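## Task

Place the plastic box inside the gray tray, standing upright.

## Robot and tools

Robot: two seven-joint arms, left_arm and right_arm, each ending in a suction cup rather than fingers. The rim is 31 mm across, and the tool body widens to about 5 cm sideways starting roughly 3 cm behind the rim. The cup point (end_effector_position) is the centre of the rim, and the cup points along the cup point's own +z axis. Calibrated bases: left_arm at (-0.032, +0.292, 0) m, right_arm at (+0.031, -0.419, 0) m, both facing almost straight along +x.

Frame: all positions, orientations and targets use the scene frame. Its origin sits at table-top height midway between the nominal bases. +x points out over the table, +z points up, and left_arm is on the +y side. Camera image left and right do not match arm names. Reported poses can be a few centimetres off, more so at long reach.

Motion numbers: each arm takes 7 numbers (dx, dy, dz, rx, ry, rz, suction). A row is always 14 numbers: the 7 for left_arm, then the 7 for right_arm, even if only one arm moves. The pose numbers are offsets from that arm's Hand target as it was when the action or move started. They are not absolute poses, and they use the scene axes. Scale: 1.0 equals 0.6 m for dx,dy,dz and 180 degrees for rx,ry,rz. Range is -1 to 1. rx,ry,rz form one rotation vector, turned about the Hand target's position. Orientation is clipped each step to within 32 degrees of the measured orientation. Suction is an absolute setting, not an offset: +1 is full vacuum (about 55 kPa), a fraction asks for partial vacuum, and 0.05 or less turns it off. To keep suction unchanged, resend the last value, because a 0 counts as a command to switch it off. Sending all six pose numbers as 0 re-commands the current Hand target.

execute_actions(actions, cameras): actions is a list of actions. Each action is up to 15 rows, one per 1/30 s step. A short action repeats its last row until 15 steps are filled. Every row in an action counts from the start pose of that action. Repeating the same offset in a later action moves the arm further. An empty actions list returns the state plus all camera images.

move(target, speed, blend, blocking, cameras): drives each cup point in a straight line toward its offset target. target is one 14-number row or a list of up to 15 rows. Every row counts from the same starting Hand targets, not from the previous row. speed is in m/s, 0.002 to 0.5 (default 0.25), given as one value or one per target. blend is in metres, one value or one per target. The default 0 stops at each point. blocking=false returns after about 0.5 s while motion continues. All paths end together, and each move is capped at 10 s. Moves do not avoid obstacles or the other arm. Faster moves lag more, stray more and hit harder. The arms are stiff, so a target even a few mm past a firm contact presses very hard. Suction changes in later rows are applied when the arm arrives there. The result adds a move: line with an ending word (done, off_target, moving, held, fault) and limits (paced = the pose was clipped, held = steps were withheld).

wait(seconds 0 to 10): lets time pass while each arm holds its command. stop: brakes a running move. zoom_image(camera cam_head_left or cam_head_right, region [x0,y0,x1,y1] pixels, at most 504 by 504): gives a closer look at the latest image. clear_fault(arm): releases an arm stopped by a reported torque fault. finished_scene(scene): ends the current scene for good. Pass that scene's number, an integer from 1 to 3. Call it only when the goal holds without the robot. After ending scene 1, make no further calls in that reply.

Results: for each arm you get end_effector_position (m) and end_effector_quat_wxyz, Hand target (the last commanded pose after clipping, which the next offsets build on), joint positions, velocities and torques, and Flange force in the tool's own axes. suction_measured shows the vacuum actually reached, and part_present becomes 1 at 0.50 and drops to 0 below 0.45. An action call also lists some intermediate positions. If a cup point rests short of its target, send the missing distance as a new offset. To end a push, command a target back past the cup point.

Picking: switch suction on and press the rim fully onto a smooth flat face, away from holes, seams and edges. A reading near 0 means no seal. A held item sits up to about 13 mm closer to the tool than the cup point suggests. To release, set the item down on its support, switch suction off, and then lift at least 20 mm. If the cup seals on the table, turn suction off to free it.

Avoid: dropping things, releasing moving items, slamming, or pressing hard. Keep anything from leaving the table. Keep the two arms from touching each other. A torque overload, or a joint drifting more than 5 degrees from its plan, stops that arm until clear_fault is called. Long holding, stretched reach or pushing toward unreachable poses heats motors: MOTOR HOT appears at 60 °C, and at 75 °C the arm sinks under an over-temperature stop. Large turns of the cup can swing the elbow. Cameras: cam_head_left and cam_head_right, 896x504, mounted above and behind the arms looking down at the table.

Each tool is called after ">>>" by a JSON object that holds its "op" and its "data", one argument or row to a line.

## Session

>>> {"op": "execute_actions", "data": {
  "actions": []
}}

>>> {"op": "zoom_image", "data": {
  "camera": "cam_head_left",
  "region": [340, 130, 640, 330]
}}

>>> {"op": "zoom_image", "data": {
  "camera": "cam_head_right",
  "region": [350, 130, 650, 330]
}}

Scene clock: 0.00 s.
left_arm: end_effector_position=(+0.5531, -0.0231, +0.2193) suction_measured=0.00 part_present=0 end_effector_quat_wxyz=(+0.321, +0.306, +0.881, -0.164) | right_arm: end_effector_position=(+0.2945, -0.0660, +0.1078) suction_measured=0.00 part_present=0 end_effector_quat_wxyz=(-0.418, +0.265, +0.869, +0.028)
Joint positions: left_arm=[0.011 0.685 0.513 1.644 0.056 0.206 -3.554] | right_arm=[-0.332 0.985 -0.451 1.512 -0.376 1.204 2.092]
Joint velocities: within noise
Joint torques (N m): no reading
Motor temperatures (°C): left_arm=[39 38 38 38 40 44 47] | right_arm=[40 37 38 38 41 48 52]
Flange force (N): no reading
Hand target: left_arm +0.5531, -0.0231, +0.2193; +0.321, +0.306, +0.881, -0.164 | right_arm +0.2945, -0.0660, +0.1078; -0.418, +0.265, +0.869, +0.028
Tool commands: left_gripper/suction=+0.0 right_gripper/suction=+0.0

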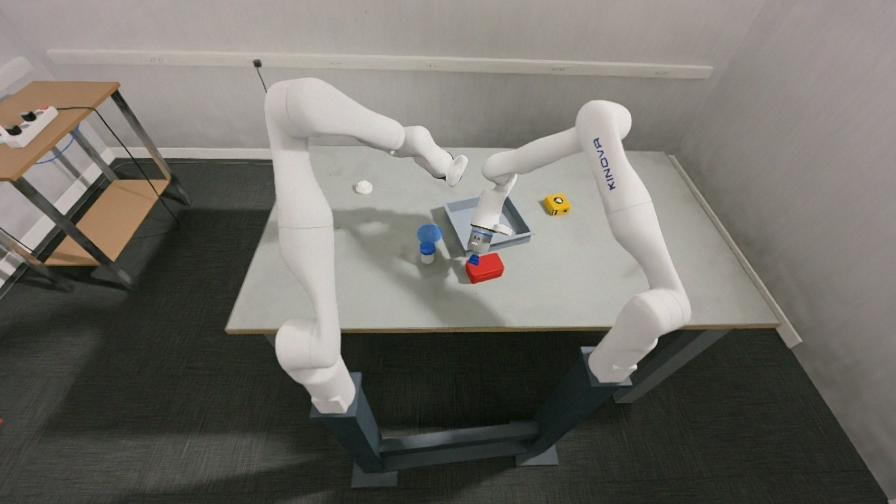

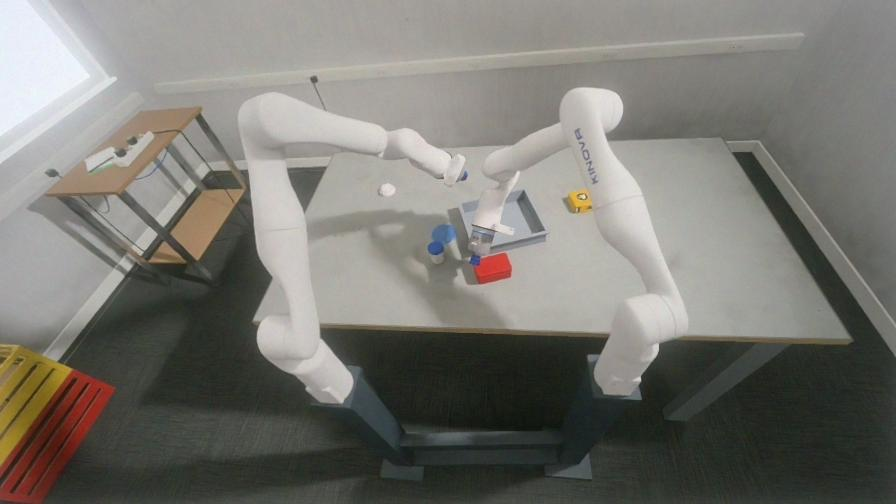

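Scaled by 1.680 from the camera's 896x504 image, which has a finer 1280x720 frame.

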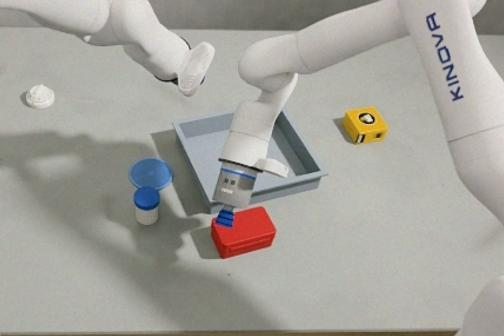

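Scaled by 1.680 from the camera's 896x504 image, which has a finer 1280x720 frame.

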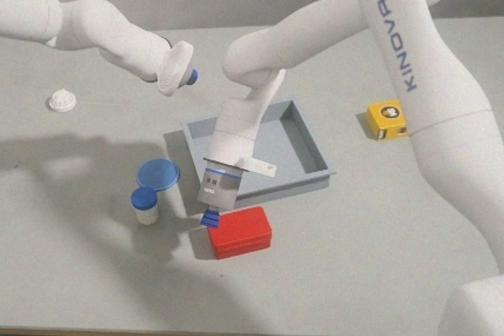

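>>> {"op": "zoom_image", "data": {
  "camera": "cam_head_left",
  "region": [450, 235, 520, 295]
}}

>>> {"op": "zoom_image", "data": {
  "camera": "cam_head_right",
  "region": [460, 235, 530, 295]
}}

Scaled by 7.200 from the camera's 896x504 image, which has a finer 1280x720 frame.

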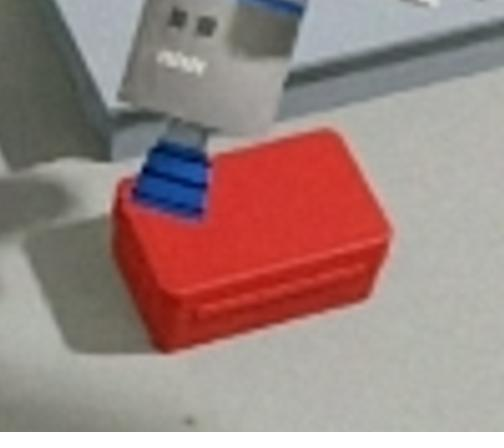

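Scaled by 7.200 from the camera's 896x504 image, which has a finer 1280x720 frame.

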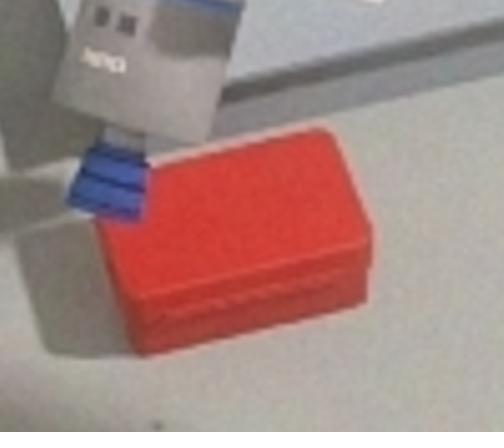

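>>> {"op": "move", "data": {
  "target": [
    [-0.25,0.5,0.13,0,0,0,0, 0.0775,-0.075,0.07,-0.0976,-0.2571,0,0],
    [-0.25,0.5,0.13,0,0,0,0, 0.0775,-0.075,-0.071,-0.0976,-0.2571,0,1],
    [-0.25,0.5,0.13,0,0,0,0, 0.0775,-0.075,-0.1097,-0.0976,-0.2571,0,1],
    [-0.25,0.5,0.13,0,0,0,0, 0.0775,-0.075,-0.109,-0.0976,-0.2571,0,1]
  ],
  "blend": [0,0.005,0,0],
  "speed": [0.35,0.2,0.03,0.02],
  "cameras": ["all"]
}}

>>> {"op": "zoom_image", "data": {
  "camera": "cam_head_left",
  "region": [430, 170, 560, 295]
}}

>>> {"op": "zoom_image", "data": {
  "camera": "cam_head_right",
  "region": [440, 170, 570, 295]
}}

Scene clock: 33.30 s.
left_arm: end_effector_position=(+0.4031, +0.2770, +0.2973) suction_measured=0.00 part_present=0 end_effector_quat_wxyz=(+0.321, +0.306, +0.881, -0.164) | right_arm: end_effector_position=(+0.3409, -0.1111, +0.0423) suction_measured=0.78 part_present=1 end_effector_quat_wxyz=(+0.000, +0.291, +0.957, +0.000)
Joint positions: left_arm=[-1.381 0.429 1.275 2.072 0.398 0.558 -4.335] | right_arm=[-0.777 0.745 -0.091 1.895 0.127 0.507 1.596]
Joint torques (N m): left_arm=[1.25 -6.09 3.84 -5.37 0.34 -0.32 0.04] | right_arm=[0.13 -14.15 0.24 -1.63 -0.18 -0.21 0.49]
Flange force (N): left_arm=[0.2 0.0 -5.0] | right_arm=[0.1 5.3 -3.0]
Hand target: left_arm +0.4031, +0.2770, +0.2973; +0.321, +0.306, +0.881, -0.164 | right_arm +0.3410, -0.1110, +0.0424; +0.000, +0.291, +0.957, +0.000
Off the commanded pose: left_arm 0.000 m, 0 deg | right_arm 0.000 m, 0 deg.
move: done; blend cut to 0 m at target 2

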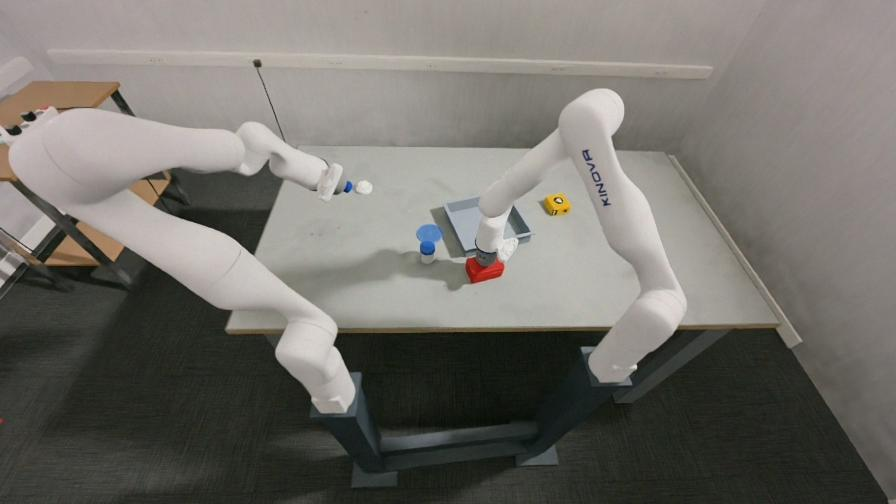

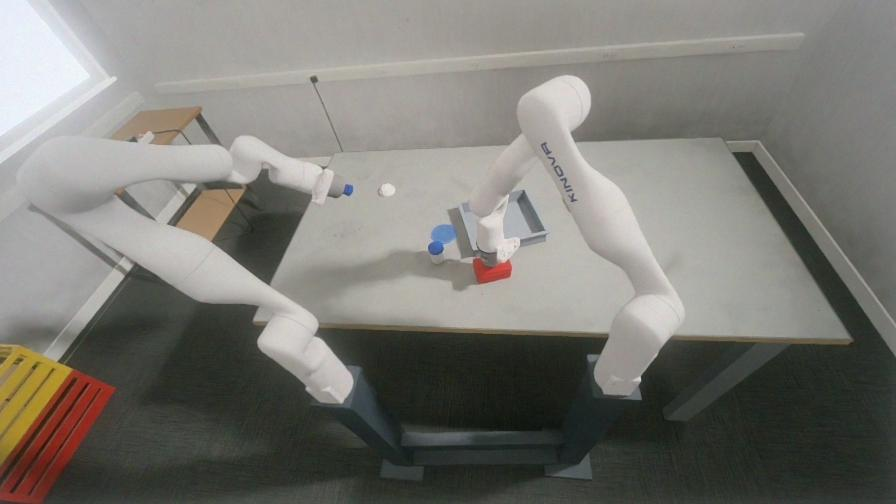

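Scaled by 3.877 from the camera's 896x504 image, which has a finer 1280x720 frame.

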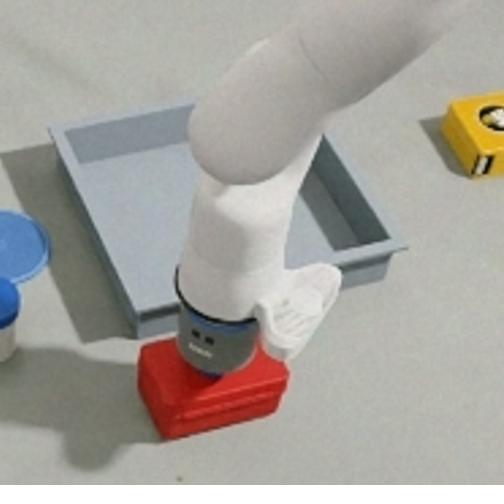

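Scaled by 3.877 from the camera's 896x504 image, which has a finer 1280x720 frame.

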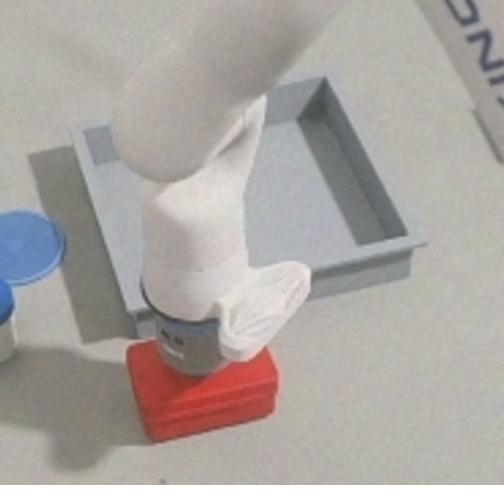

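>>> {"op": "move", "data": {
  "target": [
    [0,0,0,0,0,0,0, 0,0,0.15,0,0,0,1],
    [0,0,0,0,0,0,0, 0.3267,-0.0483,0.15,0,0,0,1],
    [0,0,0,0,0,0,0, 0.3267,-0.0483,0.03,0,0,0,1],
    [0,0,0,0,0,0,0, 0.3267,-0.0483,-0.008,0,0,0,1],
    [0,0,0,0,0,0,0, 0.3267,-0.0483,-0.008,0,0,0,0],
    [0,0,0,0,0,0,0, 0.3267,-0.0483,0.035,0,0,0,0],
    [0,0,0,0,0,0,0, 0.3267,-0.0483,0.15,0,0,0,0]
  ],
  "blend": [0.03,0.03,0.005,0,0,0.005,0],
  "speed": [0.15,0.25,0.15,0.03,0.03,0.04,0.2],
  "cameras": ["all"]
}}

>>> {"op": "zoom_image", "data": {
  "camera": "cam_head_left",
  "region": [430, 170, 560, 295]
}}

>>> {"op": "zoom_image", "data": {
  "camera": "cam_head_right",
  "region": [440, 170, 570, 295]
}}

Scene clock: 45.23 s.
left_arm: end_effector_position=(+0.4031, +0.2770, +0.2973) suction_measured=0.00 part_present=0 end_effector_quat_wxyz=(+0.321, +0.306, +0.881, -0.164) | right_arm: end_effector_position=(+0.5370, -0.1400, +0.1324) suction_measured=0.00 part_present=0 end_effector_quat_wxyz=(+0.000, +0.291, +0.957, +0.000)
Joint positions: left_arm=[-1.381 0.429 1.275 2.072 0.398 0.558 -4.335] | right_arm=[-0.496 0.823 -0.097 1.291 0.083 1.031 1.946]
Joint torques (N m): left_arm=[1.27 -6.03 3.82 -5.4 0.36 -0.3 0.05] | right_arm=[0.12 -17.6 0.24 -4.05 -0.18 -0.03 0.46]
Flange force (N): left_arm=[0.3 -0.2 -5.1] | right_arm=[-2.0 6.1 -3.2]
Hand target: left_arm +0.4031, +0.2770, +0.2973; +0.321, +0.306, +0.881, -0.164 | right_arm +0.5370, -0.1400, +0.1324; +0.000, +0.291, +0.957, +0.000
Off the commanded pose: left_arm 0.000 m, 0 deg | right_arm 0.000 m, 0 deg.
move: done

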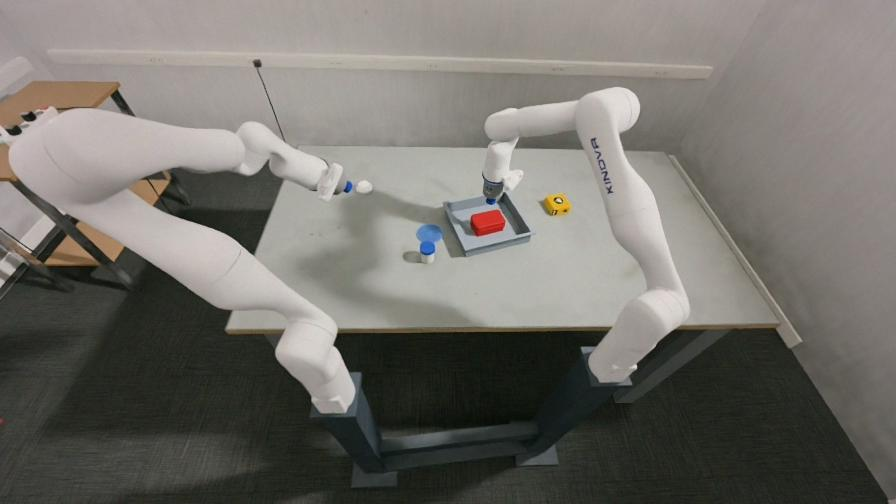

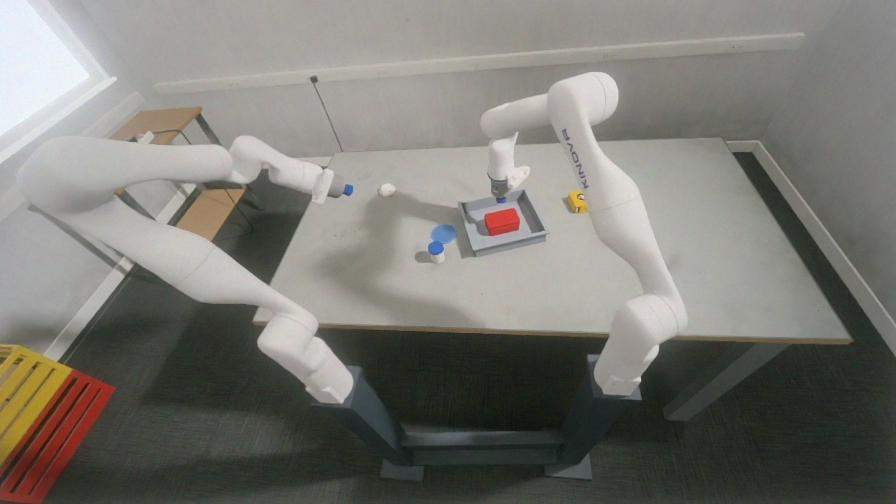

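Scaled by 3.877 from the camera's 896x504 image, which has a finer 1280x720 frame.

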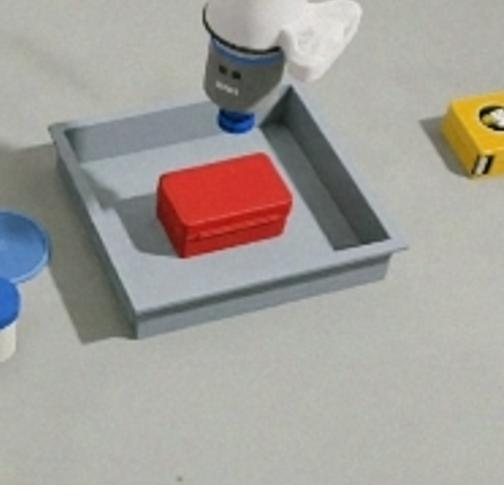

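Scaled by 3.877 from the camera's 896x504 image, which has a finer 1280x720 frame.

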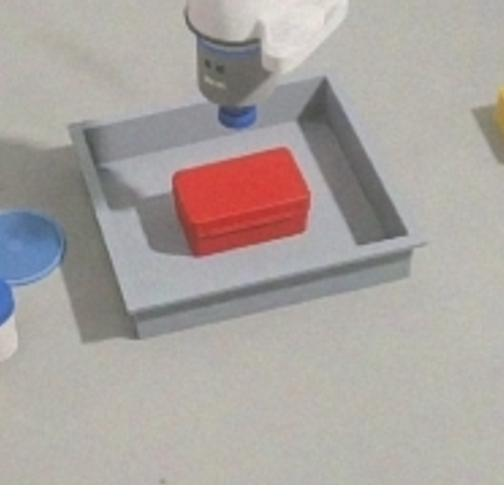

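>>> {"op": "finished_scene", "data": {
  "scene": 2
}}

The scene is finished: the task was done.


## Next scene

Place the prescription vial inside the gray tray, standing upright.

>>> {"op": "execute_actions", "data": {
  "actions": []
}}

>>> {"op": "zoom_image", "data": {
  "camera": "cam_head_left",
  "region": [340, 150, 600, 310]
}}

>>> {"op": "zoom_image", "data": {
  "camera": "cam_head_right",
  "region": [350, 150, 610, 310]
}}

Scene clock: 0.00 s.
left_arm: end_effector_position=(+0.1979, +0.4051, +0.3195) suction_measured=0.00 part_present=0 end_effector_quat_wxyz=(+0.367, +0.887, -0.270, +0.074) | right_arm: end_effector_position=(+0.4069, -0.2111, +0.3328) suction_measured=0.00 part_present=0 end_effector_quat_wxyz=(+0.067, +0.462, +0.884, +0.009)
Joint positions: left_arm=[-0.729 0.318 -0.281 1.821 0.393 1.733 -1.706] | right_arm=[-0.453 0.255 -0.237 1.595 0.185 1.233 1.444]
Joint velocities: within noise
Joint torques (N m): no reading
Motor temperatures (°C): left_arm=[38 38 38 38 39 44 47] | right_arm=[40 36 38 38 41 48 51]
Flange force (N): no reading
Hand target: left_arm +0.1979, +0.4051, +0.3195; +0.367, +0.887, -0.270, +0.074 | right_arm +0.4069, -0.2111, +0.3328; +0.067, +0.462, +0.884, +0.009
Tool commands: left_gripper/suction=+0.0 right_gripper/suction=+0.0

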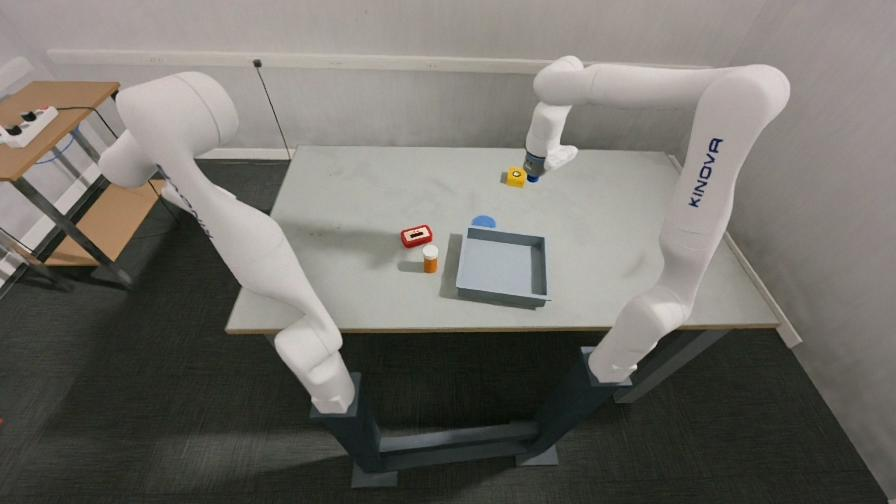

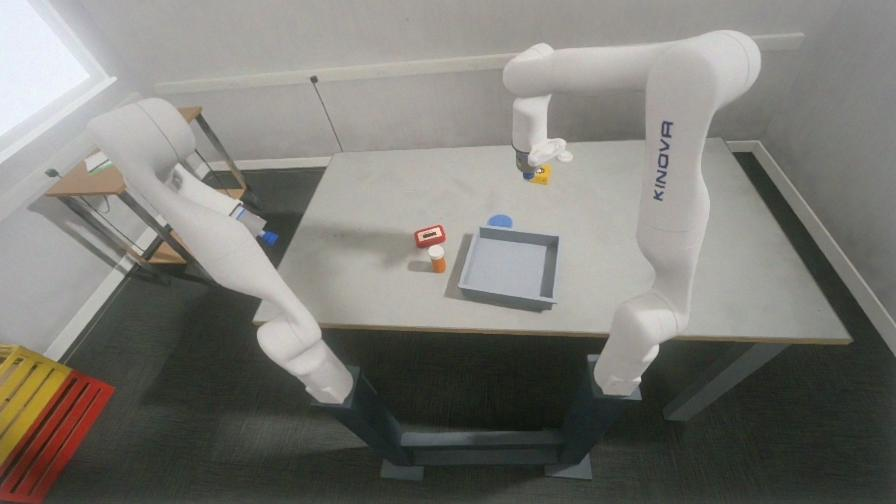

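Scaled by 1.938 from the camera's 896x504 image, which has a finer 1280x720 frame.

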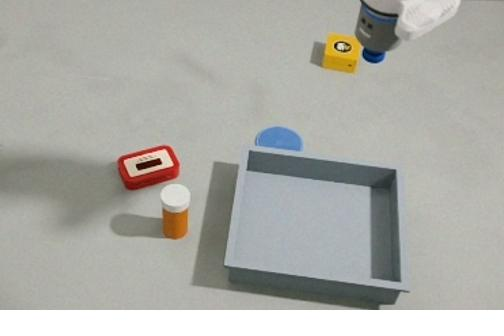

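Scaled by 1.938 from the camera's 896x504 image, which has a finer 1280x720 frame.

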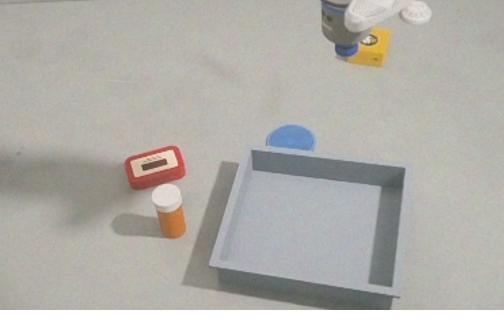

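>>> {"op": "move", "data": {
  "target": [
    [0,0,0,0,0,0,0, -0.0748,0.4477,-0.3047,0.0147,0.0405,0,0],
    [0,0,0,0,0,0,0, -0.0748,0.4477,-0.37,0.0147,0.0405,0,1],
    [0,0,0,0,0,0,0, -0.0748,0.4477,-0.4038,0.0147,0.0405,0,1],
    [0,0,0,0,0,0,0, -0.0748,0.4477,-0.4034,0.0147,0.0405,0,1]
  ],
  "blend": [0.0,0.005,0,0],
  "speed": [0.25,0.15,0.03,0.02]
}}

>>> {"op": "move", "data": {
  "target": [
    [0,0,0,0,0,0,0, 0,0,0.13,0,0,0,1],
    [0,0,0,0,0,0,0, 0.0317,-0.33,0.13,0,0,0,1],
    [0,0,0,0,0,0,0, 0.0317,-0.33,0.02,0,0,0,1],
    [0,0,0,0,0,0,0, 0.0317,-0.33,-0.0083,0,0,0,1],
    [0,0,0,0,0,0,0, 0.0317,-0.33,-0.0083,0,0,0,0],
    [0,0,0,0,0,0,0, 0.0317,-0.33,0.035,0,0,0,0],
    [0,0,0,0,0,0,0, 0.0317,-0.33,0.16,0,0,0,0]
  ],
  "blend": [0.02,0.02,0.005,0,0,0.005,0],
  "speed": [0.15,0.25,0.15,0.03,0.03,0.04,0.2],
  "cameras": ["all"]
}}

>>> {"op": "zoom_image", "data": {
  "camera": "cam_head_left",
  "region": [400, 190, 580, 310]
}}

Scene clock: 22.57 s.
left_arm: end_effector_position=(+0.1979, +0.4051, +0.3195) suction_measured=0.00 part_present=0 end_effector_quat_wxyz=(+0.367, +0.887, -0.270, +0.074) | right_arm: end_effector_position=(+0.3620, +0.0575, +0.0906) suction_measured=0.34 part_present=0 end_effector_quat_wxyz=(+0.000, +0.463, +0.886, +0.000)
Joint positions: left_arm=[-0.729 0.318 -0.281 1.821 0.393 1.733 -1.706] | right_arm=[-0.863 0.897 -0.277 1.309 0.262 0.971 0.991]
Joint torques (N m): left_arm=[1.23 -9.9 0.63 -4.67 0.16 0.93 -0.02] | right_arm=[0.1 -18.27 -0.83 -3.83 -0.22 -0.04 0.47]
Flange force (N): left_arm=[-1.8 1.0 -2.6] | right_arm=[3.0 5.4 -2.1]
Hand target: left_arm +0.1979, +0.4051, +0.3195; +0.367, +0.887, -0.270, +0.074 | right_arm +0.3620, +0.0575, +0.0908; +0.000, +0.463, +0.886, +0.000
Off the commanded pose: left_arm 0.000 m, 0 deg | right_arm 0.000 m, 0 deg.
move: done; blend cut to 0 m at target 2

Scene clock: 27.13 s.
left_arm: end_effector_position=(+0.1979, +0.4051, +0.3195) suction_measured=0.00 part_present=0 end_effector_quat_wxyz=(+0.367, +0.887, -0.270, +0.074) | right_arm: end_effector_position=(+0.3810, -0.1405, +0.1867) suction_measured=0.00 part_present=0 end_effector_quat_wxyz=(+0.000, +0.463, +0.886, +0.000)
Joint positions: left_arm=[-0.729 0.318 -0.281 1.821 0.393 1.733 -1.706] | right_arm=[-0.511 0.507 -0.315 1.732 0.188 0.932 1.278]
Joint torques (N m): left_arm=[1.25 -9.94 0.59 -4.64 0.18 0.87 -0.03] | right_arm=[0.06 -12.44 -0.51 -3.66 -0.18 -0.04 0.47]
Flange force (N): left_arm=[-1.8 0.9 -2.9] | right_arm=[1.5 3.8 -4.1]
Hand target: left_arm +0.1979, +0.4051, +0.3195; +0.367, +0.887, -0.270, +0.074 | right_arm +0.3810, -0.1405, +0.1868; +0.000, +0.463, +0.886, +0.000
Off the commanded pose: left_arm 0.000 m, 0 deg | right_arm 0.000 m, 0 deg.
move: done

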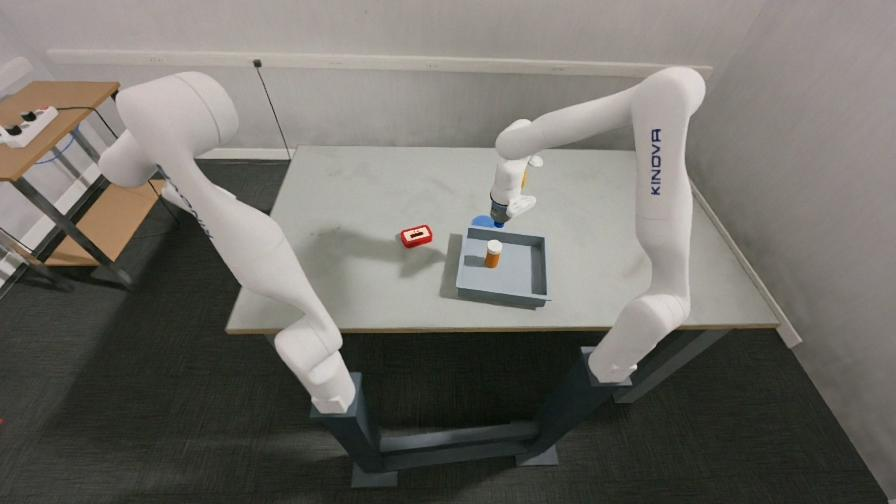

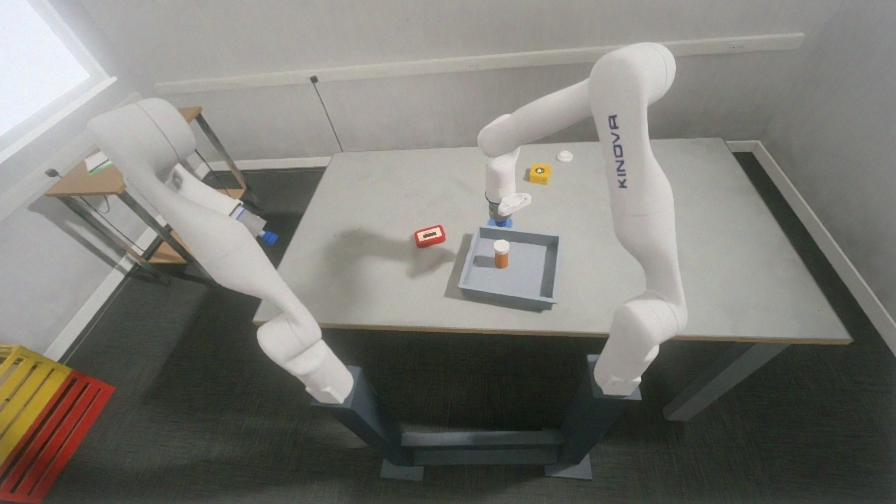

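Scaled by 2.800 from the camera's 896x504 image, which has a finer 1280x720 frame.

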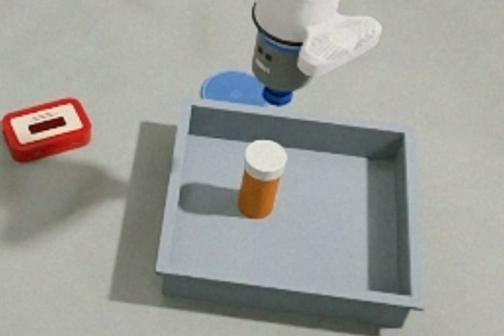

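>>> {"op": "finished_scene", "data": {
  "scene": 3
}}

The scene is finished: the task was done.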